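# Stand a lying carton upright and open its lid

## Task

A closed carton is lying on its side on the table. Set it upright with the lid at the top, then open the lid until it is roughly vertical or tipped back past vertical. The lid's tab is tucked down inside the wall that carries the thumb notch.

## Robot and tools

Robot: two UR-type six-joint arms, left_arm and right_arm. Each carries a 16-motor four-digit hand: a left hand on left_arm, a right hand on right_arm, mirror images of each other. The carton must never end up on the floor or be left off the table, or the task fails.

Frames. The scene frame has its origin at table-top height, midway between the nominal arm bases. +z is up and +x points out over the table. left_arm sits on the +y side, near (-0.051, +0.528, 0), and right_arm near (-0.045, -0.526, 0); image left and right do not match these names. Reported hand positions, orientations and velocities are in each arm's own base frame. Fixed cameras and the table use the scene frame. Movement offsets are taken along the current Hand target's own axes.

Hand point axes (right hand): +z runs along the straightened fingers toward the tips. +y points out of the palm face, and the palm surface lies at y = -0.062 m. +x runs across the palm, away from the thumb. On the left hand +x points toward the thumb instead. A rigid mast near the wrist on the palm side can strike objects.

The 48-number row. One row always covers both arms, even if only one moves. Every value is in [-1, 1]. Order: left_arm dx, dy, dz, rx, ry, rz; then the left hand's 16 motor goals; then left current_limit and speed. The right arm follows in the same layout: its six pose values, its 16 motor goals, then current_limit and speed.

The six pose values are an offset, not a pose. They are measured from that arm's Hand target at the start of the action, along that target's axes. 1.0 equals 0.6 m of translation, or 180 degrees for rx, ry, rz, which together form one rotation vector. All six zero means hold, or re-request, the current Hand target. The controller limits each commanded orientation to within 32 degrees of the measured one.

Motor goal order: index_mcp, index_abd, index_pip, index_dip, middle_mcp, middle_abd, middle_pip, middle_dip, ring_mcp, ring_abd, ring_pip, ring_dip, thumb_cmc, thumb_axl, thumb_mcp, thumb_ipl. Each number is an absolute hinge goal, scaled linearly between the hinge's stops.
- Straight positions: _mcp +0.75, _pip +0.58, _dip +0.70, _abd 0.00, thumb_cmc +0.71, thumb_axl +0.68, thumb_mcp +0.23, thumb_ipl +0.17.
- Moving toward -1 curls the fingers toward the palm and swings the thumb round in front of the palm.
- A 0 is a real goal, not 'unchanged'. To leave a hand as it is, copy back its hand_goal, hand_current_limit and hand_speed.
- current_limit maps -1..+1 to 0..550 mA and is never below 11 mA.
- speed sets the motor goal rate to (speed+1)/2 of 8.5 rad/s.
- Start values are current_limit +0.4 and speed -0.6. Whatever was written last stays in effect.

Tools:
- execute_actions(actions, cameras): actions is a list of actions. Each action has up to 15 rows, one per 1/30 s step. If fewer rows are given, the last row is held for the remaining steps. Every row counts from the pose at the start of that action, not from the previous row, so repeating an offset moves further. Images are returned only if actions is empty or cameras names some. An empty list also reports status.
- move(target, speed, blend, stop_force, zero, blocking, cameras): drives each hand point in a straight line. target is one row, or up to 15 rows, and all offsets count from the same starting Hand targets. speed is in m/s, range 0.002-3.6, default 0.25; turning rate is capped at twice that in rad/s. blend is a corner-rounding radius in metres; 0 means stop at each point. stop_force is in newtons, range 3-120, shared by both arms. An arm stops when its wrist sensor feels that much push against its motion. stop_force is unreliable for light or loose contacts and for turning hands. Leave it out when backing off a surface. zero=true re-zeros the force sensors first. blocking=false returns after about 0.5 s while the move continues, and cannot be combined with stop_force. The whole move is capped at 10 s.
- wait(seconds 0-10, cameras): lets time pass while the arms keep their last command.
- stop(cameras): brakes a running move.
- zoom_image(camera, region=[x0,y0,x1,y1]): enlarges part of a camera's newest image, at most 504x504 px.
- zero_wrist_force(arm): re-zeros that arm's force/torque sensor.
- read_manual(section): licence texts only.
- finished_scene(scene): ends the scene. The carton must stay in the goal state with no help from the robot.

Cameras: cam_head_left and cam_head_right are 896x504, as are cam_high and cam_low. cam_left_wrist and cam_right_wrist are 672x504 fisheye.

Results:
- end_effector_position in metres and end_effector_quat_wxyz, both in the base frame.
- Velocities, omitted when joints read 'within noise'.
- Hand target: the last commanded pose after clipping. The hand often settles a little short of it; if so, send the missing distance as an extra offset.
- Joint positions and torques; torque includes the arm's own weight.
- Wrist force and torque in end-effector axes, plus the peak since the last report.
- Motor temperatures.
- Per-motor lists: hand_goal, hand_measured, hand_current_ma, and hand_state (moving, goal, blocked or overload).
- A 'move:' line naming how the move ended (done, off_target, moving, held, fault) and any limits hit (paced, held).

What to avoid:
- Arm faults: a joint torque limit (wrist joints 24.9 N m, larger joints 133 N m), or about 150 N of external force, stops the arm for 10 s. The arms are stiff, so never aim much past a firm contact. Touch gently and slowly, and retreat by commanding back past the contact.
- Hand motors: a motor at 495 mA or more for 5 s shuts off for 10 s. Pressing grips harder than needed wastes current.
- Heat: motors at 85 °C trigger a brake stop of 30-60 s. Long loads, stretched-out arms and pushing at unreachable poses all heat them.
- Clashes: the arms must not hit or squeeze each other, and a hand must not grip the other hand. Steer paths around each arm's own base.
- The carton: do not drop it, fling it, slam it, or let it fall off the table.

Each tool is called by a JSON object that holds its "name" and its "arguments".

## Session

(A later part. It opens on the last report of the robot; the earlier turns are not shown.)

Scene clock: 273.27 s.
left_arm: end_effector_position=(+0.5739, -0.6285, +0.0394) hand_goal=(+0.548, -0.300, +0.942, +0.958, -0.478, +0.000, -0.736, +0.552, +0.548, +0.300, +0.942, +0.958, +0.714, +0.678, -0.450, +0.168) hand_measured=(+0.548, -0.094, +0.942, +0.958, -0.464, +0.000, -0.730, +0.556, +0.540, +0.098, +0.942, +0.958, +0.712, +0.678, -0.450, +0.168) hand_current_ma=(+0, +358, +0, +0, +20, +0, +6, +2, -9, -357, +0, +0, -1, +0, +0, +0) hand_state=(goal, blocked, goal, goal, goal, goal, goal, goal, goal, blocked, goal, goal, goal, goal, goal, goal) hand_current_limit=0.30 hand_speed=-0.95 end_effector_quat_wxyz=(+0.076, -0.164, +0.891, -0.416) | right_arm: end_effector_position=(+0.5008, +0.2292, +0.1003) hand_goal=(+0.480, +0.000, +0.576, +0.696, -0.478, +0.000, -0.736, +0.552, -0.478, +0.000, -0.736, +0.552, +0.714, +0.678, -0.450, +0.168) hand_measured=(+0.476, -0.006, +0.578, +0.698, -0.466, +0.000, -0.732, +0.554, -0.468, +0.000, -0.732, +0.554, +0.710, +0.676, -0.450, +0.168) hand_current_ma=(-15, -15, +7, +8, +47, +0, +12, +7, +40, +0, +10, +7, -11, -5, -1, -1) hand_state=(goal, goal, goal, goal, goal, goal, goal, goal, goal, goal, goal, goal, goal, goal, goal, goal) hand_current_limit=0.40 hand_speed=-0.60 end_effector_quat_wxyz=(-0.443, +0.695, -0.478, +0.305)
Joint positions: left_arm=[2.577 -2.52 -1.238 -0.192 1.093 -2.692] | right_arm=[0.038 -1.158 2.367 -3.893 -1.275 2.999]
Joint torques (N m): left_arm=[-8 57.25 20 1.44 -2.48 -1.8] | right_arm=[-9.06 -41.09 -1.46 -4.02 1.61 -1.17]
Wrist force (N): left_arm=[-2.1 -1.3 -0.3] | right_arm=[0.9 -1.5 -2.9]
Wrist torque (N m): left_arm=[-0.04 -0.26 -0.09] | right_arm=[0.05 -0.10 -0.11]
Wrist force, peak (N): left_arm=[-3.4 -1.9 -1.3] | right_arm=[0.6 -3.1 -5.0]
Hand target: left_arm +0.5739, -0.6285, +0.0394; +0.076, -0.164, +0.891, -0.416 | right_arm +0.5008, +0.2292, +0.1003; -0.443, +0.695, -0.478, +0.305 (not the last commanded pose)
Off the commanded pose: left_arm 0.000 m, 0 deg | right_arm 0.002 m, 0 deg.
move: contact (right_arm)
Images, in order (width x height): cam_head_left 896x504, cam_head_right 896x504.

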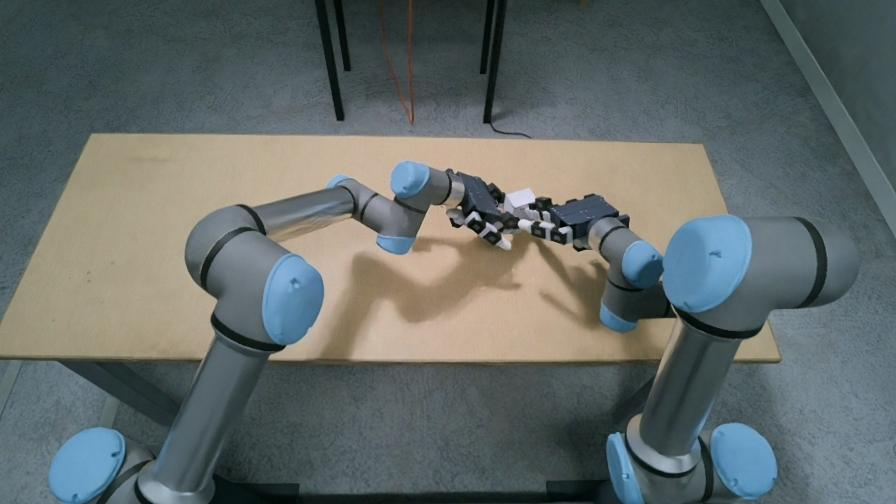

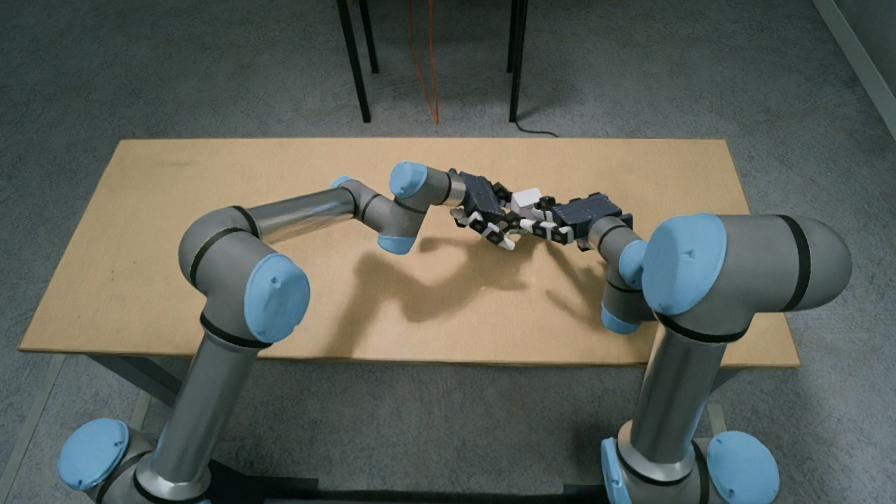

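{"name": "move", "arguments": {"target": [[0,0,0,0,0,0,0.548,-0.3,0.942,0.957,-0.479,0,-0.737,0.551,0.548,0.3,0.942,0.957,0.714,0.678,-0.45,0.168,0.3,-0.95,0,0.0042,-0.0091,0,0,0,0.479,0,0.576,0.696,-0.479,0,-0.737,0.551,-0.479,0,-0.737,0.551,0.714,0.678,-0.45,0.168,0.4,-0.6],[0,0,0,0,0,0,0.548,-0.3,0.942,0.957,-0.479,0,-0.737,0.551,0.548,0.3,0.942,0.957,0.714,0.678,-0.45,0.168,0.3,-0.95,-0.01,-0.0034,-0.0126,0,0,0,0.479,0,0.576,0.696,-0.479,0,-0.737,0.551,-0.479,0,-0.737,0.551,0.714,0.678,-0.45,0.168,0.4,-0.6]], "speed": 0.03}}

{"name": "move", "arguments": {"target": [0,0,0,0,0,0,0.548,-0.3,0.942,0.957,-0.479,0,-0.737,0.551,0.548,0.3,0.942,0.957,0.714,0.678,-0.45,0.168,0.3,-0.95,0,-0.0099,0.0211,0,0,0,0.479,0,0.576,0.696,-0.479,0,-0.737,0.551,-0.479,0,-0.737,0.551,0.714,0.678,-0.45,0.168,0.4,-0.6], "speed": 0.012, "stop_force": 4, "cameras": ["cam_head_left","cam_head_right"]}}

{"name": "zoom_image", "arguments": {"camera": "cam_head_left", "region": [490, 170, 570, 234]}}

{"name": "zoom_image", "arguments": {"camera": "cam_head_right", "region": [490, 170, 570, 234]}}

Scene clock: 290.73 s.
left_arm: end_effector_position=(+0.5739, -0.6285, +0.0394) hand_goal=(+0.548, -0.300, +0.942, +0.958, -0.478, +0.000, -0.736, +0.552, +0.548, +0.300, +0.942, +0.958, +0.714, +0.678, -0.450, +0.168) hand_measured=(+0.542, -0.094, +0.942, +0.958, -0.464, +0.000, -0.730, +0.556, +0.540, +0.098, +0.942, +0.958, +0.712, +0.678, -0.450, +0.168) hand_current_ma=(-5, +357, +0, +0, +20, +0, +6, +2, -9, -357, +0, +0, -1, +0, +0, +0) hand_state=(goal, blocked, goal, goal, goal, goal, goal, goal, goal, blocked, goal, goal, goal, goal, goal, goal) hand_current_limit=0.30 hand_speed=-0.95 end_effector_quat_wxyz=(+0.076, -0.164, +0.891, -0.416) | right_arm: end_effector_position=(+0.4931, +0.2326, +0.1053) hand_goal=(+0.480, +0.000, +0.576, +0.696, -0.478, +0.000, -0.736, +0.552, -0.478, +0.000, -0.736, +0.552, +0.714, +0.678, -0.450, +0.168) hand_measured=(+0.474, -0.004, +0.576, +0.698, -0.466, +0.000, -0.732, +0.554, -0.468, +0.000, -0.732, +0.554, +0.710, +0.676, -0.450, +0.168) hand_current_ma=(-21, -9, +2, +7, +47, +0, +12, +7, +40, +0, +10, +7, -11, -5, -1, -1) hand_state=(goal, goal, goal, goal, goal, goal, goal, goal, goal, goal, goal, goal, goal, goal, goal, goal) hand_current_limit=0.40 hand_speed=-0.60 end_effector_quat_wxyz=(-0.443, +0.695, -0.478, +0.305)
Joint positions: left_arm=[2.577 -2.52 -1.238 -0.192 1.093 -2.692] | right_arm=[0.048 -1.181 2.382 -3.887 -1.285 3.004]
Joint torques (N m): left_arm=[-7.84 60.68 22.36 2.7 0.39 -1.99] | right_arm=[8.86 -40.53 -18.78 -1.09 -1.6 1.28]
Wrist force (N): left_arm=[0.0 -1.0 -0.1] | right_arm=[0.4 -1.2 -1.0]
Wrist torque (N m): left_arm=[-0.04 -0.03 0.06] | right_arm=[-0.14 -0.06 -0.15]
Wrist force, peak (N): left_arm=[-2.2 -1.8 -0.8] | right_arm=[0.8 -2.2 -3.1]
Hand target: left_arm +0.5739, -0.6285, +0.0394; +0.076, -0.164, +0.891, -0.416 | right_arm +0.4931, +0.2327, +0.1054; -0.443, +0.695, -0.478, +0.305
Off the commanded pose: left_arm 0.000 m, 0 deg | right_arm 0.000 m, 0 deg.
move: done

Scene clock: 292.70 s.
left_arm: end_effector_position=(+0.5739, -0.6285, +0.0394) hand_goal=(+0.548, -0.300, +0.942, +0.958, -0.478, +0.000, -0.736, +0.552, +0.548, +0.300, +0.942, +0.958, +0.714, +0.678, -0.450, +0.168) hand_measured=(+0.550, -0.098, +0.944, +0.958, -0.464, +0.000, -0.730, +0.556, +0.540, +0.098, +0.944, +0.958, +0.712, +0.678, -0.450, +0.168) hand_current_ma=(+2, +358, +1, +0, +20, +0, +6, +2, -9, -357, +1, +0, -1, +0, +0, +0) hand_state=(goal, blocked, goal, goal, goal, goal, goal, goal, goal, blocked, goal, goal, goal, goal, goal, goal) hand_current_limit=0.30 hand_speed=-0.95 end_effector_quat_wxyz=(+0.076, -0.164, +0.891, -0.416) | right_arm: end_effector_position=(+0.5015, +0.2359, +0.1054) hand_goal=(+0.480, +0.000, +0.576, +0.696, -0.478, +0.000, -0.736, +0.552, -0.478, +0.000, -0.736, +0.552, +0.714, +0.678, -0.450, +0.168) hand_measured=(+0.470, -0.010, +0.576, +0.698, -0.466, +0.000, -0.732, +0.554, -0.468, +0.000, -0.732, +0.554, +0.710, +0.676, -0.450, +0.168) hand_current_ma=(-39, -31, +0, +3, +47, +0, +12, +7, +40, +0, +10, +7, -11, -5, -1, -1) hand_state=(goal, goal, goal, goal, goal, goal, goal, goal, goal, goal, goal, goal, goal, goal, goal, goal) hand_current_limit=0.40 hand_speed=-0.60 end_effector_quat_wxyz=(-0.443, +0.695, -0.478, +0.305)
Joint positions: left_arm=[2.577 -2.52 -1.238 -0.192 1.093 -2.692] | right_arm=[0.057 -1.169 2.356 -3.874 -1.292 3.007]
Joint torques (N m): left_arm=[-7.56 61.32 21.94 3.75 -4.37 -1.86] | right_arm=[-9.36 -39.8 -1.39 -3.75 1.58 -1.2]
Wrist force (N): left_arm=[-4.0 -1.1 -0.3] | right_arm=[1.1 -2.2 -5.1]
Wrist torque (N m): left_arm=[0.02 -0.43 -0.24] | right_arm=[0.19 -0.11 -0.10]
Wrist force, peak (N): left_arm=[-4.7 -2.1 -2.0] | right_arm=[0.9 -3.9 -7.2]
Hand target: left_arm +0.5739, -0.6285, +0.0394; +0.076, -0.164, +0.891, -0.416 | right_arm +0.5015, +0.2359, +0.1054; -0.443, +0.695, -0.478, +0.305 (not the last commanded pose)
Off the commanded pose: left_arm 0.000 m, 0 deg | right_arm 0.005 m, 0 deg.
move: contact (right_arm)
Images, in order (width x height): cam_head_left 896x504, cam_head_right 896x504.

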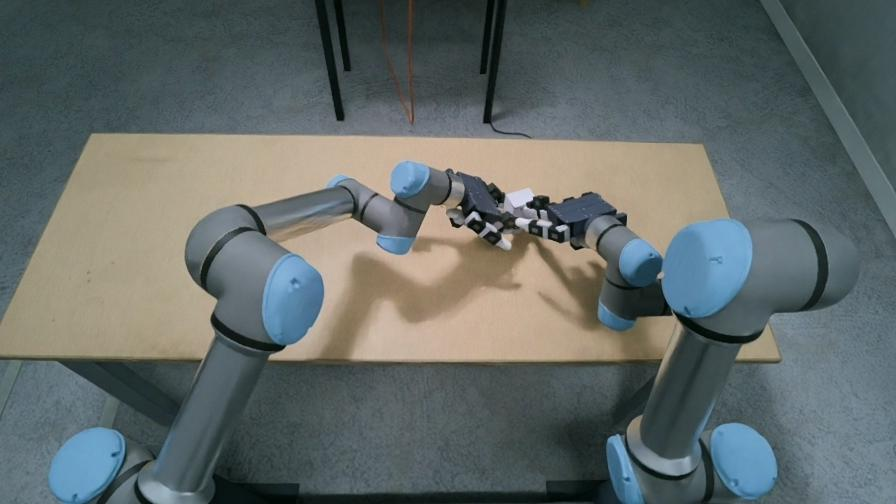

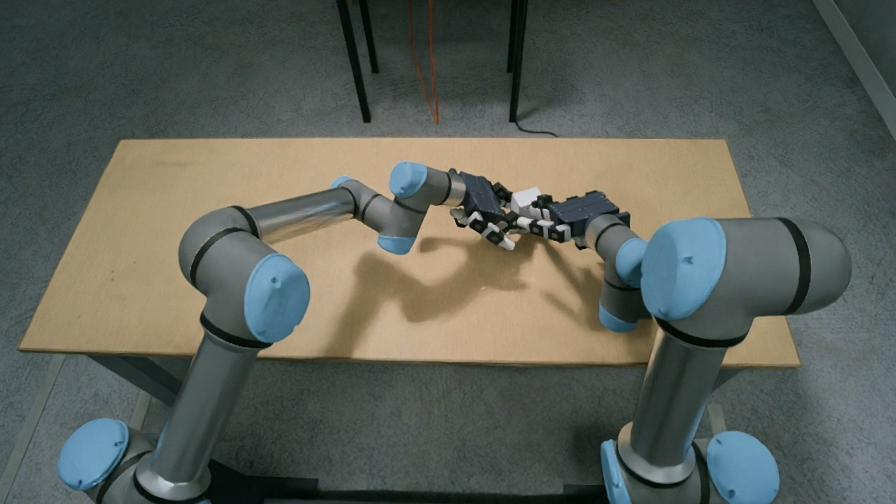

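Scaled by 6.300 from the camera's 896x504 image, which has a finer 1280x720 frame.

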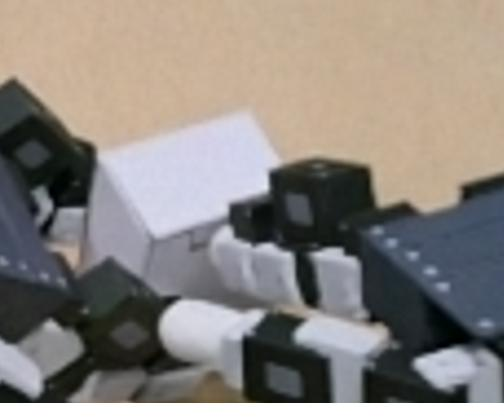

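Scaled by 6.300 from the camera's 896x504 image, which has a finer 1280x720 frame.

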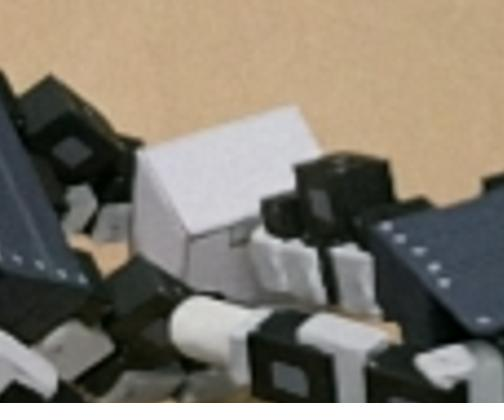

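{"name": "move", "arguments": {"target": [[0,0,0,0,0,0,0.548,-0.3,0.942,0.957,-0.479,0,-0.737,0.551,0.548,0.3,0.942,0.957,0.714,0.678,-0.45,0.168,0.3,-0.95,0,-0.0028,0.0020,0,0,0,0.479,0,0.576,0.696,-0.479,0,-0.737,0.551,-0.479,0,-0.737,0.551,0.714,0.678,-0.45,0.168,0.4,-0.6],[0,0,0,0,0,0,0.548,-0.3,0.942,0.957,-0.479,0,-0.737,0.551,0.548,0.3,0.942,0.957,0.714,0.678,-0.45,0.168,0.3,-0.95,0,-0.0190,0.0015,0,0,0,0.479,0,0.576,0.696,-0.479,0,-0.737,0.551,-0.479,0,-0.737,0.551,0.714,0.678,-0.45,0.168,0.4,-0.6]], "speed": 0.012, "stop_force": 9, "cameras": ["cam_head_left","cam_head_right"]}}

{"name": "zoom_image", "arguments": {"camera": "cam_head_left", "region": [490, 170, 570, 234]}}

{"name": "zoom_image", "arguments": {"camera": "cam_head_right", "region": [490, 170, 570, 234]}}

Scene clock: 307.17 s.
left_arm: end_effector_position=(+0.5739, -0.6285, +0.0394) hand_goal=(+0.548, -0.300, +0.942, +0.958, -0.478, +0.000, -0.736, +0.552, +0.548, +0.300, +0.942, +0.958, +0.714, +0.678, -0.450, +0.168) hand_measured=(+0.552, -0.098, +0.948, +0.958, -0.464, +0.000, -0.730, +0.556, +0.540, +0.098, +0.944, +0.958, +0.712, +0.678, -0.450, +0.168) hand_current_ma=(+4, +358, +5, +0, +20, +0, +6, +2, -10, -357, +1, +0, -1, +0, +0, +0) hand_state=(goal, blocked, goal, goal, goal, goal, goal, goal, goal, blocked, goal, goal, goal, goal, goal, goal) hand_current_limit=0.30 hand_speed=-0.95 end_effector_quat_wxyz=(+0.076, -0.164, +0.891, -0.416) | right_arm: end_effector_position=(+0.5068, +0.2379, +0.1154) hand_goal=(+0.480, +0.000, +0.576, +0.696, -0.478, +0.000, -0.736, +0.552, -0.478, +0.000, -0.736, +0.552, +0.714, +0.678, -0.450, +0.168) hand_measured=(+0.452, -0.010, +0.562, +0.692, -0.466, +0.000, -0.732, +0.554, -0.468, +0.000, -0.732, +0.554, +0.710, +0.676, -0.450, +0.168) hand_current_ma=(-119, -33, -52, -13, +47, +0, +12, +7, +40, +0, +10, +7, -11, -5, -1, -1) hand_state=(blocked, goal, goal, goal, goal, goal, goal, goal, goal, goal, goal, goal, goal, goal, goal, goal) hand_current_limit=0.40 hand_speed=-0.60 end_effector_quat_wxyz=(-0.443, +0.695, -0.478, +0.305)
Joint positions: left_arm=[2.577 -2.52 -1.238 -0.192 1.093 -2.692] | right_arm=[0.061 -1.191 2.337 -3.833 -1.296 3.01]
Joint torques (N m): left_arm=[-7.46 65.13 22.38 2.49 1.59 -2.1] | right_arm=[8.88 -41.89 -21.08 -1.33 -1.6 1.48]
Wrist force (N): left_arm=[-2.0 -2.1 -1.5] | right_arm=[0.9 -0.9 -2.0]
Wrist torque (N m): left_arm=[0.06 -0.18 -0.10] | right_arm=[-0.19 -0.07 -0.15]
Wrist force, peak (N): left_arm=[-5.6 -2.3 -1.9] | right_arm=[0.9 -3.0 -6.5]
Hand target: left_arm +0.5739, -0.6285, +0.0394; +0.076, -0.164, +0.891, -0.416 | right_arm +0.5068, +0.2379, +0.1154; -0.443, +0.695, -0.478, +0.305
Off the commanded pose: left_arm 0.000 m, 0 deg | right_arm 0.000 m, 0 deg.
move: done
Images, in order (width x height): cam_head_left 896x504, cam_head_right 896x504.

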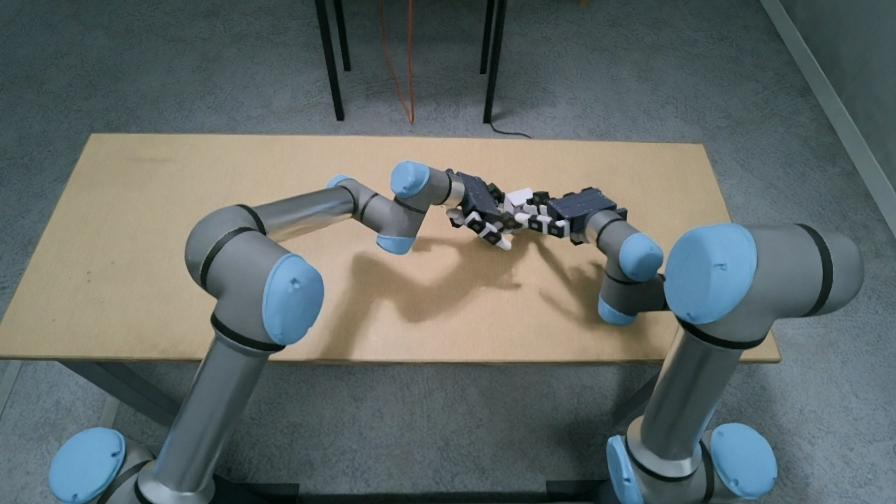

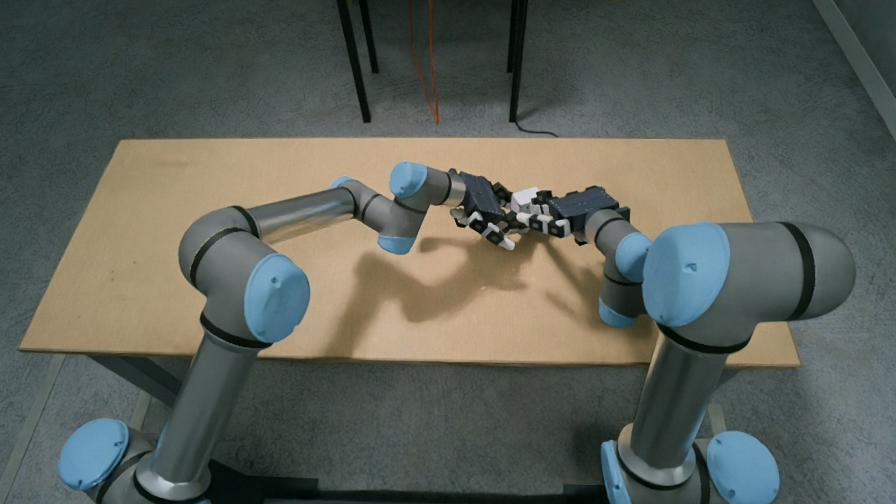

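Scaled by 6.300 from the camera's 896x504 image, which has a finer 1280x720 frame.

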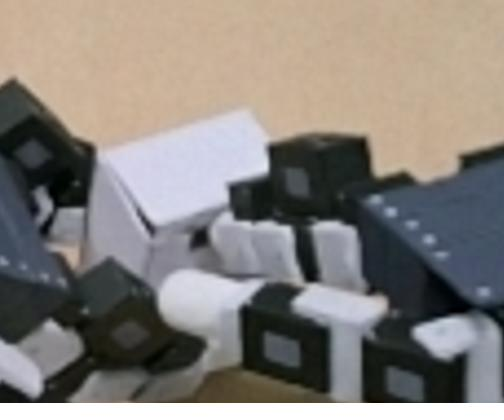

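Scaled by 6.300 from the camera's 896x504 image, which has a finer 1280x720 frame.

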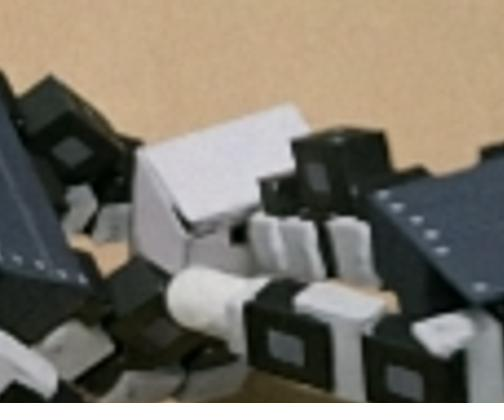

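{"name": "move", "arguments": {"target": [[0,0,0,0,0,0,0.548,-0.3,0.942,0.957,-0.479,0,-0.737,0.551,0.548,0.3,0.942,0.957,0.714,0.678,-0.45,0.168,0.3,-0.95,0,-0.0202,-0.0039,0,0,0,0.479,0,0.576,0.696,-0.479,0,-0.737,0.551,-0.479,0,-0.737,0.551,0.714,0.678,-0.45,0.168,0.4,-0.6],[0,0,0,0,0,0,0.548,-0.3,0.942,0.957,-0.479,0,-0.737,0.551,0.548,0.3,0.942,0.957,0.714,0.678,-0.45,0.168,0.3,-0.95,0,-0.0426,-0.0033,0,0,0,0.479,0,0.576,0.696,-0.479,0,-0.737,0.551,-0.479,0,-0.737,0.551,0.714,0.678,-0.45,0.168,0.4,-0.6],[0,0,0,0,0,0,0.548,-0.3,0.942,0.957,-0.479,0,-0.737,0.551,0.548,0.3,0.942,0.957,0.714,0.678,-0.45,0.168,0.3,-0.95,0,-0.0647,0.0047,0,0,0,0.479,0,0.576,0.696,-0.479,0,-0.737,0.551,-0.479,0,-0.737,0.551,0.714,0.678,-0.45,0.168,0.4,-0.6]], "speed": 0.015, "stop_force": 8, "cameras": ["cam_head_left","cam_low"]}}

{"name": "zoom_image", "arguments": {"camera": "cam_head_left", "region": [490, 160, 570, 234]}}

{"name": "zoom_image", "arguments": {"camera": "cam_low", "region": [430, 220, 550, 330]}}

Scene clock: 325.30 s.
left_arm: end_effector_position=(+0.5739, -0.6285, +0.0394) hand_goal=(+0.548, -0.300, +0.942, +0.958, -0.478, +0.000, -0.736, +0.552, +0.548, +0.300, +0.942, +0.958, +0.714, +0.678, -0.450, +0.168) hand_measured=(+0.552, -0.098, +0.948, +0.958, -0.464, +0.000, -0.730, +0.556, +0.540, +0.098, +0.944, +0.958, +0.712, +0.678, -0.450, +0.168) hand_current_ma=(+4, +358, +6, +0, +20, +0, +6, +2, -10, -357, +1, +0, -1, +0, +0, +0) hand_state=(goal, blocked, goal, goal, goal, goal, goal, goal, goal, blocked, goal, goal, goal, goal, goal, goal) hand_current_limit=0.30 hand_speed=-0.95 end_effector_quat_wxyz=(+0.076, -0.164, +0.891, -0.416) | right_arm: end_effector_position=(+0.5245, +0.2447, +0.1494) hand_goal=(+0.480, +0.000, +0.576, +0.696, -0.478, +0.000, -0.736, +0.552, -0.478, +0.000, -0.736, +0.552, +0.714, +0.678, -0.450, +0.168) hand_measured=(+0.458, -0.006, +0.566, +0.692, -0.466, +0.000, -0.732, +0.554, -0.468, +0.000, -0.732, +0.554, +0.710, +0.676, -0.450, +0.168) hand_current_ma=(-94, -17, -34, -12, +47, +0, +12, +7, +40, +0, +10, +7, -11, -5, -1, -1) hand_state=(blocked, goal, goal, goal, goal, goal, goal, goal, goal, goal, goal, goal, goal, goal, goal, goal) hand_current_limit=0.40 hand_speed=-0.60 end_effector_quat_wxyz=(-0.443, +0.695, -0.478, +0.305)
Joint positions: left_arm=[2.577 -2.52 -1.238 -0.192 1.093 -2.692] | right_arm=[0.076 -1.255 2.269 -3.702 -1.31 3.016]
Joint torques (N m): left_arm=[-7.82 66.06 21.67 1.67 1.62 -1.95] | right_arm=[9.56 -41.65 -22.12 -1.02 -1.63 1.35]
Wrist force (N): left_arm=[-0.1 -1.6 -0.5] | right_arm=[0.4 -1.2 -1.4]
Wrist torque (N m): left_arm=[-0.01 -0.05 0.04] | right_arm=[-0.10 -0.04 -0.16]
Wrist force, peak (N): left_arm=[-2.0 -2.5 -1.9] | right_arm=[0.6 -1.4 -2.2]
Hand target: left_arm +0.5739, -0.6285, +0.0394; +0.076, -0.164, +0.891, -0.416 | right_arm +0.5245, +0.2447, +0.1494; -0.443, +0.695, -0.478, +0.305
Off the commanded pose: left_arm 0.000 m, 0 deg | right_arm 0.000 m, 0 deg.
move: done
Images, in order (width x height): cam_head_left 896x504, cam_low 896x504.

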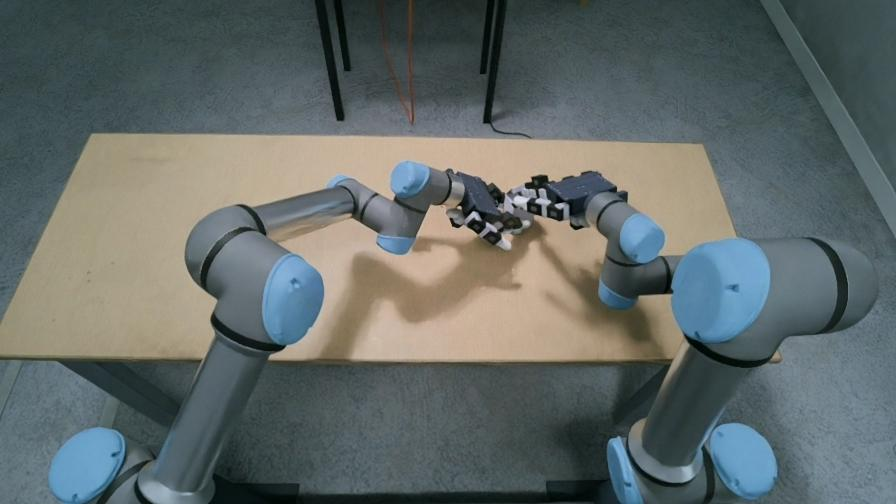

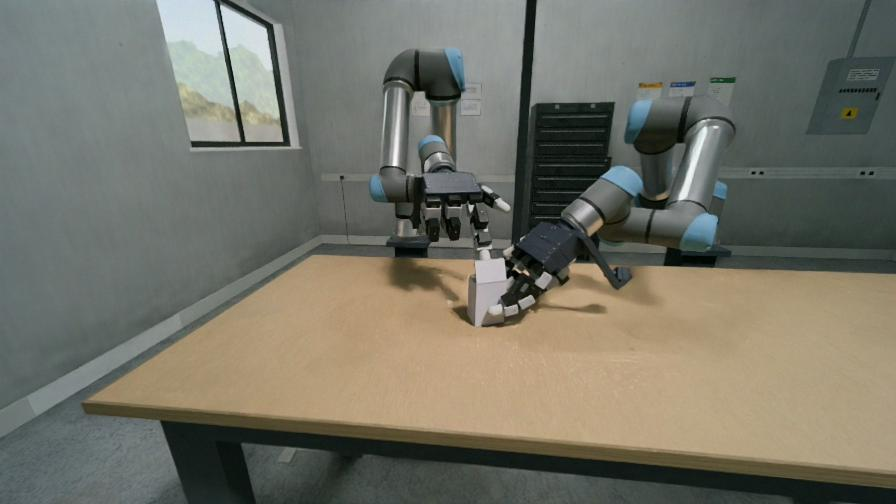

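Scaled by 6.300 from the camera's 896x504 image, which has a finer 1280x720 frame.

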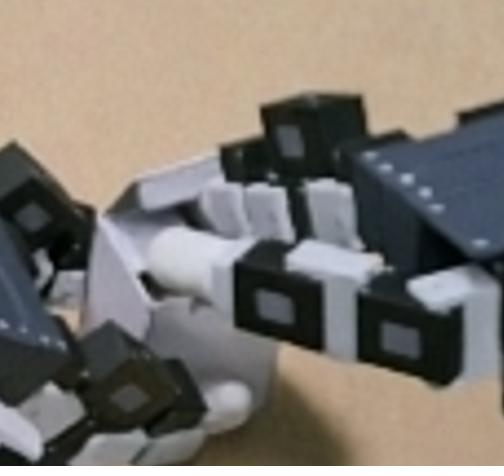

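Scaled by 4.200 from the camera's 896x504 image, which has a finer 1280x720 frame.

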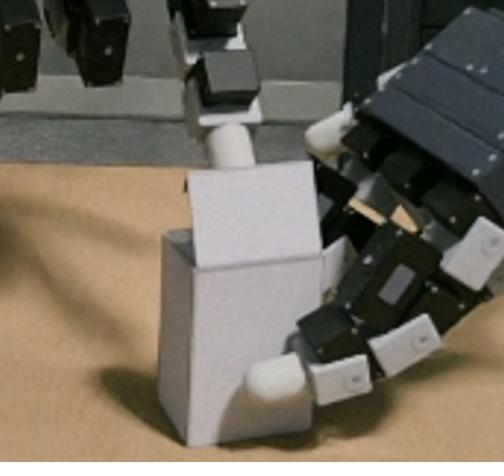

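{"name": "move", "arguments": {"target": [[0,0,0,0,0,0,0.548,-0.3,0.942,0.957,-0.479,0,-0.737,0.551,0.548,0.3,0.942,0.957,0.714,0.678,-0.45,0.168,0.3,-0.95,0,-0.0187,0.0243,0,0,0,0.479,0,0.576,0.696,-0.479,0,-0.737,0.551,-0.479,0,-0.737,0.551,0.714,0.678,-0.45,0.168,0.4,-0.6],[0,0,0,0,0,0,0.548,-0.3,0.942,0.957,-0.479,0,-0.737,0.551,0.548,0.3,0.942,0.957,0.714,0.678,-0.45,0.168,0.3,-0.95,0,-0.0344,0.0502,0,0,0,0.479,0,0.576,0.696,-0.479,0,-0.737,0.551,-0.479,0,-0.737,0.551,0.714,0.678,-0.45,0.168,0.4,-0.6]], "speed": 0.02, "stop_force": 6, "cameras": ["cam_head_left","cam_low"]}}

{"name": "zoom_image", "arguments": {"camera": "cam_low", "region": [430, 200, 570, 330]}}

{"name": "zoom_image", "arguments": {"camera": "cam_head_left", "region": [490, 160, 590, 240]}}

Scene clock: 348.30 s.
left_arm: end_effector_position=(+0.5739, -0.6285, +0.0394) hand_goal=(+0.548, -0.300, +0.942, +0.958, -0.478, +0.000, -0.736, +0.552, +0.548, +0.300, +0.942, +0.958, +0.714, +0.678, -0.450, +0.168) hand_measured=(+0.544, -0.098, +0.946, +0.958, -0.464, +0.000, -0.730, +0.556, +0.540, +0.098, +0.944, +0.958, +0.712, +0.678, -0.450, +0.168) hand_current_ma=(-4, +358, +2, +0, +20, +0, +6, +2, -10, -357, +1, +0, -1, +0, +0, +0) hand_state=(goal, blocked, goal, goal, goal, goal, goal, goal, goal, blocked, goal, goal, goal, goal, goal, goal) hand_current_limit=0.30 hand_speed=-0.95 end_effector_quat_wxyz=(+0.076, -0.164, +0.891, -0.416) | right_arm: end_effector_position=(+0.5581, +0.2576, +0.1554) hand_goal=(+0.480, +0.000, +0.576, +0.696, -0.478, +0.000, -0.736, +0.552, -0.478, +0.000, -0.736, +0.552, +0.714, +0.678, -0.450, +0.168) hand_measured=(+0.470, -0.002, +0.574, +0.696, -0.466, +0.000, -0.732, +0.554, -0.468, +0.000, -0.732, +0.554, +0.710, +0.676, -0.450, +0.168) hand_current_ma=(-39, -3, -7, +2, +47, +0, +12, +7, +40, +0, +10, +7, -11, -5, -1, -1) hand_state=(goal, goal, goal, goal, goal, goal, goal, goal, goal, goal, goal, goal, goal, goal, goal, goal) hand_current_limit=0.40 hand_speed=-0.60 end_effector_quat_wxyz=(-0.443, +0.695, -0.478, +0.305)
Joint positions: left_arm=[2.577 -2.52 -1.238 -0.192 1.093 -2.692] | right_arm=[0.101 -1.208 2.163 -3.647 -1.332 3.027]
Joint torques (N m): left_arm=[-7.71 65.58 21.88 3.96 1.55 -2.04] | right_arm=[8.87 -20.73 -24.65 -1.21 -1.7 1.46]
Wrist force (N): left_arm=[-0.1 -1.2 -0.5] | right_arm=[0.3 -0.8 -1.0]
Wrist torque (N m): left_arm=[0.00 -0.05 0.05] | right_arm=[-0.12 -0.07 -0.17]
Wrist force, peak (N): left_arm=[-0.7 -2.0 -1.0] | right_arm=[0.2 -2.1 -1.9]
Hand target: left_arm +0.5739, -0.6285, +0.0394; +0.076, -0.164, +0.891, -0.416 | right_arm +0.5581, +0.2576, +0.1554; -0.443, +0.695, -0.478, +0.305
Off the commanded pose: left_arm 0.000 m, 0 deg | right_arm 0.000 m, 0 deg.
move: done
Images, in order (width x height): cam_head_left 896x504, cam_low 896x504.

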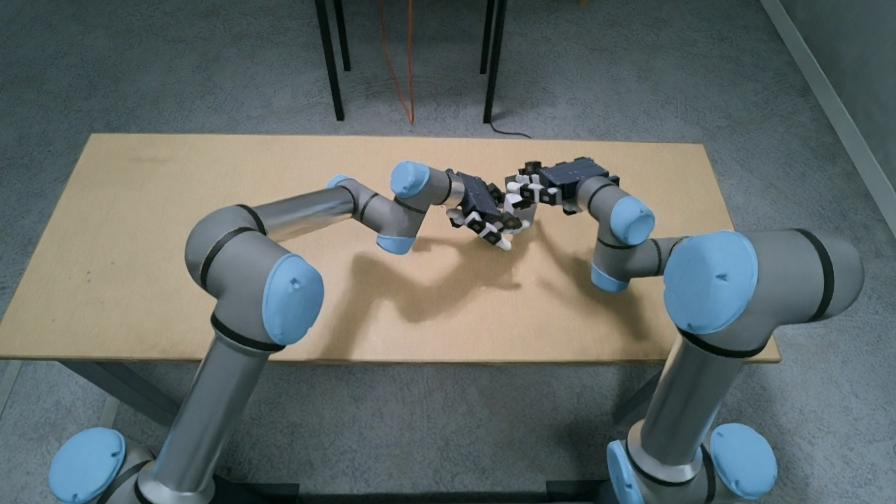

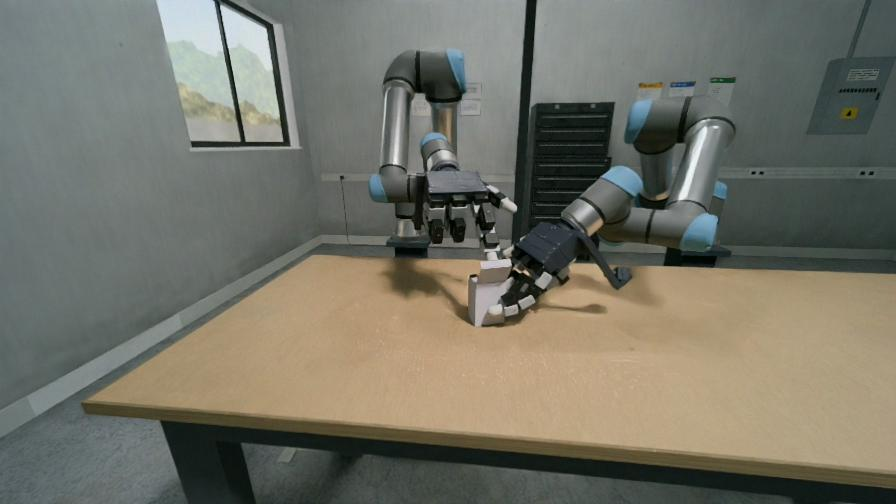

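Scaled by 3.600 from the camera's 896x504 image, which has a finer 1280x720 frame.

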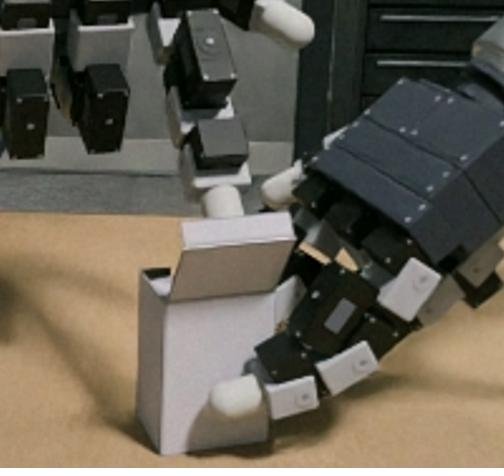

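Scaled by 5.040 from the camera's 896x504 image, which has a finer 1280x720 frame.

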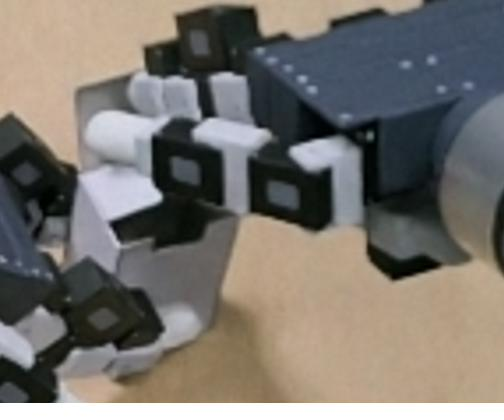

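{"name": "move", "arguments": {"target": [0,0,0,0,0,0,0.548,-0.3,0.942,0.957,-0.479,0,-0.737,0.551,0.548,0.3,0.942,0.957,0.714,0.678,-0.45,0.168,0.3,-0.95,0,-0.0091,0.0510,0,0,0,0.479,0,0.576,0.696,-0.479,0,-0.737,0.551,-0.479,0,-0.737,0.551,0.714,0.678,-0.45,0.168,0.4,-0.6], "speed": 0.025, "stop_force": 6, "cameras": ["cam_low"]}}

{"name": "zoom_image", "arguments": {"camera": "cam_low", "region": [430, 200, 570, 330]}}

Scene clock: 357.40 s.
left_arm: end_effector_position=(+0.5739, -0.6285, +0.0394) hand_goal=(+0.548, -0.300, +0.942, +0.958, -0.478, +0.000, -0.736, +0.552, +0.548, +0.300, +0.942, +0.958, +0.714, +0.678, -0.450, +0.168) hand_measured=(+0.552, -0.098, +0.948, +0.958, -0.464, +0.000, -0.730, +0.556, +0.540, +0.098, +0.944, +0.958, +0.712, +0.678, -0.450, +0.168) hand_current_ma=(+4, +357, +6, +0, +20, +0, +6, +2, -10, -357, +1, +0, -1, +0, +0, +0) hand_state=(goal, blocked, goal, goal, goal, goal, goal, goal, goal, blocked, goal, goal, goal, goal, goal, goal) hand_current_limit=0.30 hand_speed=-0.95 end_effector_quat_wxyz=(+0.076, -0.164, +0.891, -0.416) | right_arm: end_effector_position=(+0.5862, +0.2683, +0.1474) hand_goal=(+0.480, +0.000, +0.576, +0.696, -0.478, +0.000, -0.736, +0.552, -0.478, +0.000, -0.736, +0.552, +0.714, +0.678, -0.450, +0.168) hand_measured=(+0.442, +0.006, +0.554, +0.688, -0.466, +0.000, -0.732, +0.554, -0.468, +0.000, -0.732, +0.554, +0.710, +0.676, -0.450, +0.168) hand_current_ma=(-167, +18, -84, -29, +47, +0, +12, +7, +40, +0, +10, +7, -11, -5, -1, -1) hand_state=(blocked, goal, blocked, goal, goal, goal, goal, goal, goal, goal, goal, goal, goal, goal, goal, goal) hand_current_limit=0.40 hand_speed=-0.60 end_effector_quat_wxyz=(-0.443, +0.695, -0.478, +0.305)
Joint positions: left_arm=[2.577 -2.52 -1.238 -0.192 1.093 -2.692] | right_arm=[0.118 -1.139 2.079 -3.634 -1.347 3.035]
Joint torques (N m): left_arm=[-7.27 65.01 21.69 3.95 1.52 -2.1] | right_arm=[8.77 -24.07 -23.68 -1.48 -1.75 1.45]
Wrist force (N): left_arm=[-1.4 -2.6 -0.7] | right_arm=[-0.1 0.0 -1.7]
Wrist torque (N m): left_arm=[0.00 -0.11 -0.05] | right_arm=[-0.21 -0.08 -0.22]
Wrist force, peak (N): left_arm=[-1.5 -2.6 -1.2] | right_arm=[0.0 0.1 -1.9]
Hand target: left_arm +0.5739, -0.6285, +0.0394; +0.076, -0.164, +0.891, -0.416 | right_arm +0.5862, +0.2683, +0.1474; -0.443, +0.695, -0.478, +0.305
Off the commanded pose: left_arm 0.000 m, 0 deg | right_arm 0.000 m, 0 deg.
move: done
Images, in order (width x height): cam_low 896x504.

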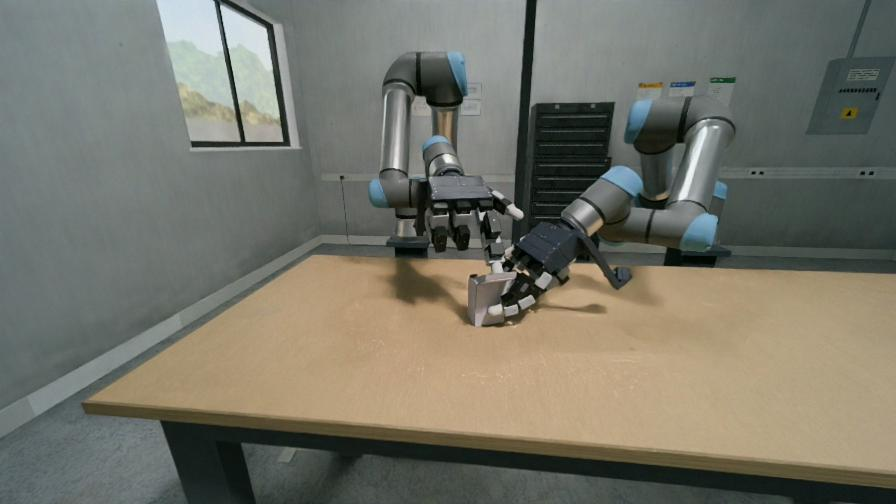

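Scaled by 3.600 from the camera's 896x504 image, which has a finer 1280x720 frame.

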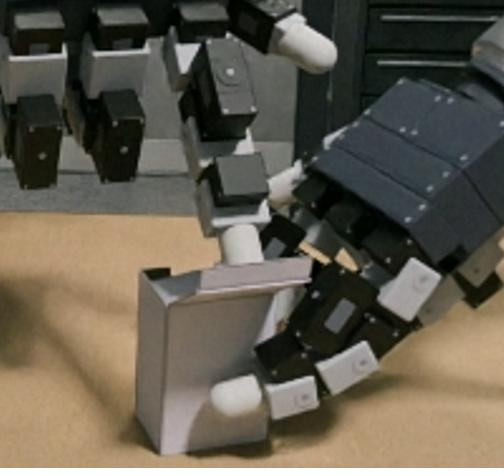

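{"name": "move", "arguments": {"target": [[0,0,0,0,0,0,0.548,-0.3,0.942,0.957,-0.479,0,-0.737,0.551,0.548,0.3,0.942,0.957,0.714,0.678,-0.45,0.168,0.3,-0.95,0,-0.0695,-0.0876,0,0,0,0.479,0,0.576,0.696,-0.479,0,-0.737,0.551,-0.479,0,-0.737,0.551,0.714,0.678,-0.45,0.168,0.4,-0.6],[0,0,0,0,0,0,0.548,-0.3,0.942,0.957,-0.479,0,-0.737,0.551,0.548,0.3,0.942,0.957,0.714,0.678,-0.45,0.168,0.3,-0.95,0,-0.127,-0.28,0,0,0,0.479,0,0.576,0.696,-0.479,0,-0.737,0.551,-0.479,0,-0.737,0.551,0.714,0.678,-0.45,0.168,0.4,-0.6]], "speed": [0.06,0.15], "blend": [0.02,0]}}

{"name": "move", "arguments": {"target": [0,0,0,0,0,0,0.548,0,0.942,0.957,-0.479,0,-0.737,0.551,0.548,0,0.942,0.957,0.714,0.678,-0.45,0.168,0.3,-0.95,0,0,0,0,0,0,0.479,0,0.576,0.696,-0.479,0,-0.737,0.551,-0.479,0,-0.737,0.551,0.714,0.678,-0.45,0.168,0.4,-0.6], "cameras": ["cam_low"]}}

{"name": "zoom_image", "arguments": {"camera": "cam_low", "region": [430, 200, 570, 330]}}

Scene clock: 373.47 s.
left_arm: end_effector_position=(+0.5739, -0.6285, +0.0394) hand_goal=(+0.548, -0.300, +0.942, +0.958, -0.478, +0.000, -0.736, +0.552, +0.548, +0.300, +0.942, +0.958, +0.714, +0.678, -0.450, +0.168) hand_measured=(+0.544, -0.098, +0.944, +0.958, -0.464, +0.000, -0.730, +0.556, +0.540, +0.098, +0.944, +0.958, +0.712, +0.678, -0.450, +0.168) hand_current_ma=(-4, +358, +2, +0, +20, +0, +6, +2, -10, -357, +1, +0, -1, +0, +0, +0) hand_state=(goal, blocked, goal, goal, goal, goal, goal, goal, goal, blocked, goal, goal, goal, goal, goal, goal) hand_current_limit=0.30 hand_speed=-0.95 end_effector_quat_wxyz=(+0.076, -0.164, +0.891, -0.416) | right_arm: end_effector_position=(+0.4741, +0.2255, +0.2874) hand_goal=(+0.480, +0.000, +0.576, +0.696, -0.478, +0.000, -0.736, +0.552, -0.478, +0.000, -0.736, +0.552, +0.714, +0.678, -0.450, +0.168) hand_measured=(+0.460, +0.004, +0.568, +0.692, -0.466, +0.000, -0.732, +0.554, -0.468, +0.000, -0.732, +0.554, +0.710, +0.676, -0.450, +0.168) hand_current_ma=(-79, +9, -26, -10, +45, +0, +12, +7, +39, +0, +10, +7, -11, -5, -1, -1) hand_state=(goal, goal, goal, goal, goal, goal, goal, goal, goal, goal, goal, goal, goal, goal, goal, goal) hand_current_limit=0.40 hand_speed=-0.60 end_effector_quat_wxyz=(-0.443, +0.695, -0.478, +0.305)
Joint positions: left_arm=[2.577 -2.52 -1.238 -0.192 1.093 -2.692] | right_arm=[0.03 -1.685 2.258 -3.256 -1.268 2.995]
Joint torques (N m): left_arm=[-7.6 65.5 22.5 3.83 1.4 -1.97] | right_arm=[-8.15 -29.92 -12.26 -1.38 1.78 -1.08]
Wrist force (N): left_arm=[-0.1 -1.0 -0.3] | right_arm=[0.6 -1.1 -0.6]
Wrist torque (N m): left_arm=[-0.03 -0.02 0.06] | right_arm=[-0.16 -0.07 -0.06]
Wrist force, peak (N): left_arm=[-1.6 -2.8 -0.9] | right_arm=[0.5 -1.4 -1.6]
Hand target: left_arm +0.5739, -0.6285, +0.0394; +0.076, -0.164, +0.891, -0.416 | right_arm +0.4740, +0.2255, +0.2874; -0.443, +0.695, -0.478, +0.305
Off the commanded pose: left_arm 0.000 m, 0 deg | right_arm 0.000 m, 0 deg.
move: done

Scene clock: 374.83 s.
left_arm: end_effector_position=(+0.5739, -0.6285, +0.0394) hand_goal=(+0.548, +0.000, +0.942, +0.958, -0.478, +0.000, -0.736, +0.552, +0.548, +0.000, +0.942, +0.958, +0.714, +0.678, -0.450, +0.168) hand_measured=(+0.542, -0.004, +0.942, +0.958, -0.464, +0.000, -0.730, +0.556, +0.540, +0.004, +0.942, +0.958, +0.712, +0.678, -0.450, +0.168) hand_current_ma=(-5, -2, +0, +0, +20, +0, +6, +2, -10, +2, +0, +0, -1, +0, +0, +0) hand_state=(goal, goal, goal, goal, goal, goal, goal, goal, goal, goal, goal, goal, goal, goal, goal, goal) hand_current_limit=0.30 hand_speed=-0.95 end_effector_quat_wxyz=(+0.076, -0.164, +0.891, -0.416) | right_arm: end_effector_position=(+0.4740, +0.2255, +0.2874) hand_goal=(+0.480, +0.000, +0.576, +0.696, -0.478, +0.000, -0.736, +0.552, -0.478, +0.000, -0.736, +0.552, +0.714, +0.678, -0.450, +0.168) hand_measured=(+0.460, +0.004, +0.568, +0.692, -0.466, +0.000, -0.732, +0.554, -0.468, +0.000, -0.732, +0.554, +0.710, +0.676, -0.450, +0.168) hand_current_ma=(-79, +9, -26, -10, +45, +0, +12, +7, +39, +0, +10, +7, -11, -5, -1, -1) hand_state=(goal, goal, goal, goal, goal, goal, goal, goal, goal, goal, goal, goal, goal, goal, goal, goal) hand_current_limit=0.40 hand_speed=-0.60 end_effector_quat_wxyz=(-0.443, +0.695, -0.478, +0.305)
Joint positions: left_arm=[2.577 -2.52 -1.238 -0.192 1.093 -2.692] | right_arm=[0.029 -1.685 2.258 -3.256 -1.268 2.995]
Joint torques (N m): left_arm=[-7.1 65.4 22.33 3.84 1.44 -1.99] | right_arm=[-9.01 -28.93 -11.82 -1.19 1.86 -1.17]
Wrist force (N): left_arm=[-0.2 -1.0 -0.1] | right_arm=[0.6 -1.0 -0.8]
Wrist torque (N m): left_arm=[-0.08 -0.01 0.04] | right_arm=[-0.14 -0.06 -0.06]
Wrist force, peak (N): left_arm=[0.0 -1.5 -0.6] | right_arm=[0.7 -1.2 -0.8]
Hand target: left_arm +0.5739, -0.6285, +0.0394; +0.076, -0.164, +0.891, -0.416 | right_arm +0.4740, +0.2255, +0.2874; -0.443, +0.695, -0.478, +0.305
Off the commanded pose: left_arm 0.000 m, 0 deg | right_arm 0.000 m, 0 deg.
move: done
Images, in order (width x height): cam_low 896x504.

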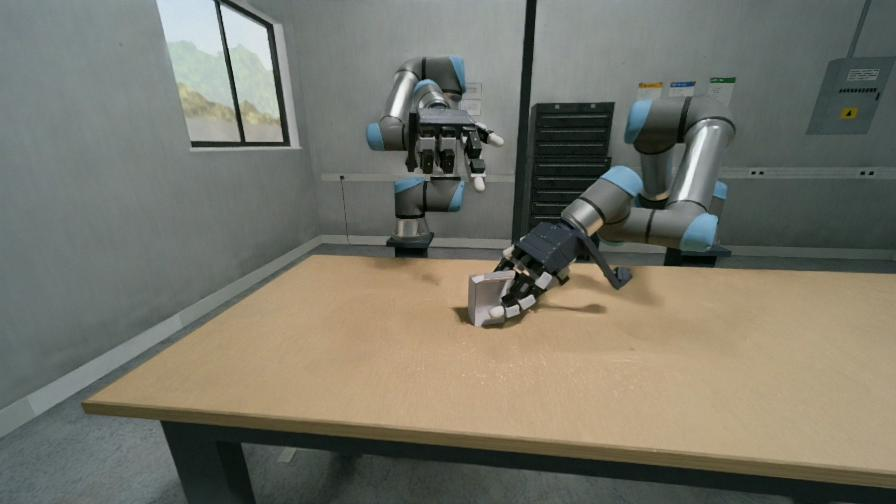

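Scaled by 3.600 from the camera's 896x504 image, which has a finer 1280x720 frame.

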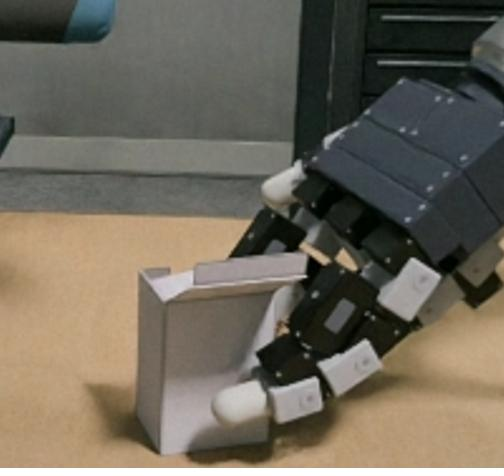

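{"name": "move", "arguments": {"target": [0,0,-0.25,0,0,0,0.548,0,0.942,0.957,-0.479,0,-0.737,0.551,0.548,0,0.942,0.957,0.714,0.678,-0.45,0.168,0.3,-0.95,0,0,0,0,0,0,0.479,0,0.576,0.696,-0.479,0,-0.737,0.551,-0.479,0,-0.737,0.551,0.714,0.678,-0.45,0.168,0.4,-0.6], "speed": 0.06, "stop_force": 4, "cameras": ["cam_low","cam_head_left"]}}

{"name": "zoom_image", "arguments": {"camera": "cam_low", "region": [430, 200, 570, 330]}}

{"name": "zoom_image", "arguments": {"camera": "cam_head_left", "region": [490, 160, 590, 240]}}

Scene clock: 386.03 s.
left_arm: end_effector_position=(+0.5331, -0.5210, +0.1358) hand_goal=(+0.548, +0.000, +0.942, +0.958, -0.478, +0.000, -0.736, +0.552, +0.548, +0.000, +0.942, +0.958, +0.714, +0.678, -0.450, +0.168) hand_measured=(+0.542, -0.004, +0.942, +0.958, -0.464, +0.000, -0.730, +0.556, +0.540, +0.004, +0.942, +0.958, +0.712, +0.678, -0.450, +0.168) hand_current_ma=(-5, -2, +0, +0, +20, +0, +6, +2, -10, +2, +0, +0, -1, +0, +0, +0) hand_state=(goal, goal, goal, goal, goal, goal, goal, goal, goal, goal, goal, goal, goal, goal, goal, goal) hand_current_limit=0.30 hand_speed=-0.95 end_effector_quat_wxyz=(+0.076, -0.164, +0.891, -0.416) | right_arm: end_effector_position=(+0.4740, +0.2255, +0.2874) hand_goal=(+0.480, +0.000, +0.576, +0.696, -0.478, +0.000, -0.736, +0.552, -0.478, +0.000, -0.736, +0.552, +0.714, +0.678, -0.450, +0.168) hand_measured=(+0.460, +0.004, +0.568, +0.692, -0.466, +0.000, -0.732, +0.554, -0.468, +0.000, -0.732, +0.554, +0.710, +0.676, -0.450, +0.168) hand_current_ma=(-79, +9, -26, -10, +45, +0, +12, +7, +39, +0, +10, +7, -11, -5, -1, -1) hand_state=(goal, goal, goal, goal, goal, goal, goal, goal, goal, goal, goal, goal, goal, goal, goal, goal) hand_current_limit=0.40 hand_speed=-0.60 end_effector_quat_wxyz=(-0.443, +0.695, -0.478, +0.305)
Joint positions: left_arm=[2.685 -2.175 -1.59 -0.23 1.02 -2.601] | right_arm=[0.029 -1.685 2.258 -3.256 -1.268 2.995]
Joint torques (N m): left_arm=[8.57 55.73 15.2 1.58 -3.37 1.9] | right_arm=[-9.56 -27.93 -11.67 -1.14 1.74 -1.25]
Wrist force (N): left_arm=[-0.2 -1.2 0.4] | right_arm=[0.5 -0.9 -0.9]
Wrist torque (N m): left_arm=[-0.10 0.07 -0.03] | right_arm=[-0.11 -0.05 -0.07]
Wrist force, peak (N): left_arm=[-0.2 -1.5 0.2] | right_arm=[0.6 -1.3 -0.9]
Hand target: left_arm +0.5331, -0.5210, +0.1358; +0.076, -0.164, +0.891, -0.416 | right_arm +0.4740, +0.2255, +0.2874; -0.443, +0.695, -0.478, +0.305
Off the commanded pose: left_arm 0.000 m, 0 deg | right_arm 0.000 m, 0 deg.
move: done
Images, in order (width x height): cam_head_left 896x504, cam_low 896x504.

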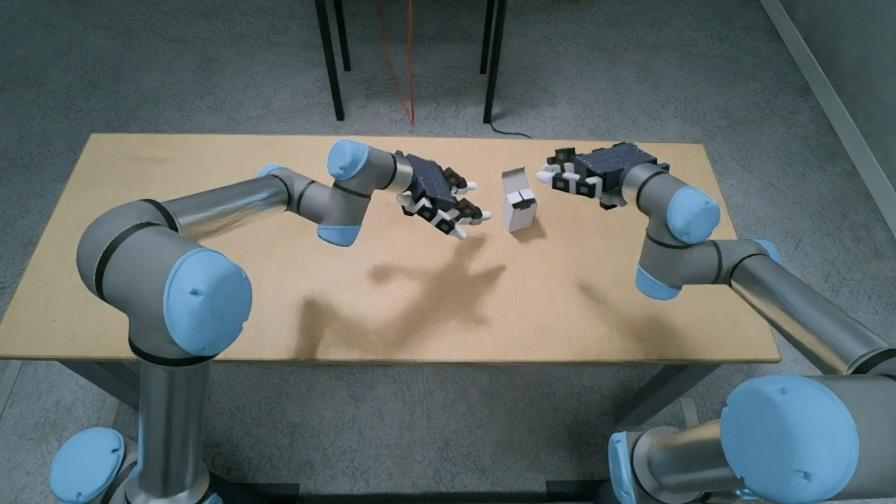

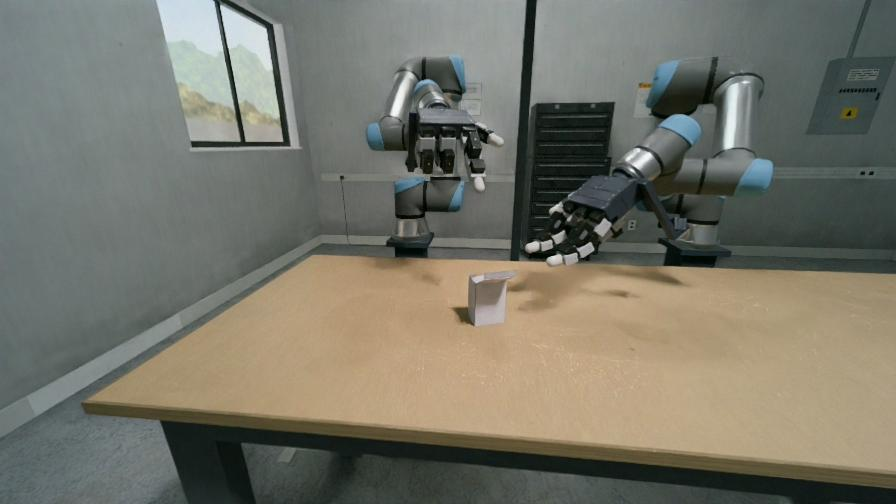

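Scaled by 3.600 from the camera's 896x504 image, which has a finer 1280x720 frame.

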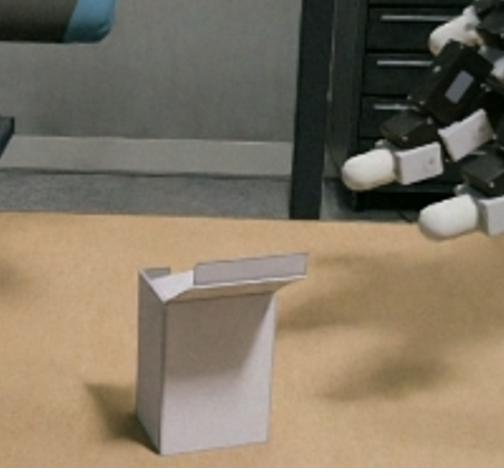

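Scaled by 5.040 from the camera's 896x504 image, which has a finer 1280x720 frame.

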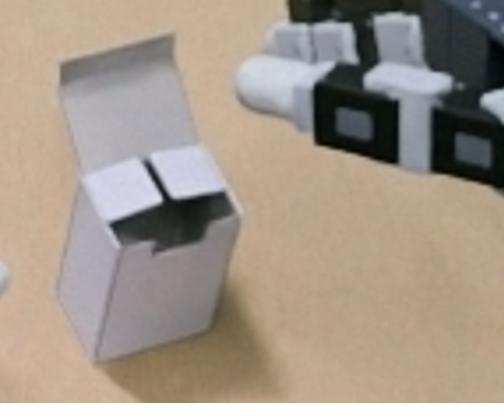

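{"name": "finished_scene", "arguments": {"scene": 2}}

The scene is finished: the task was done.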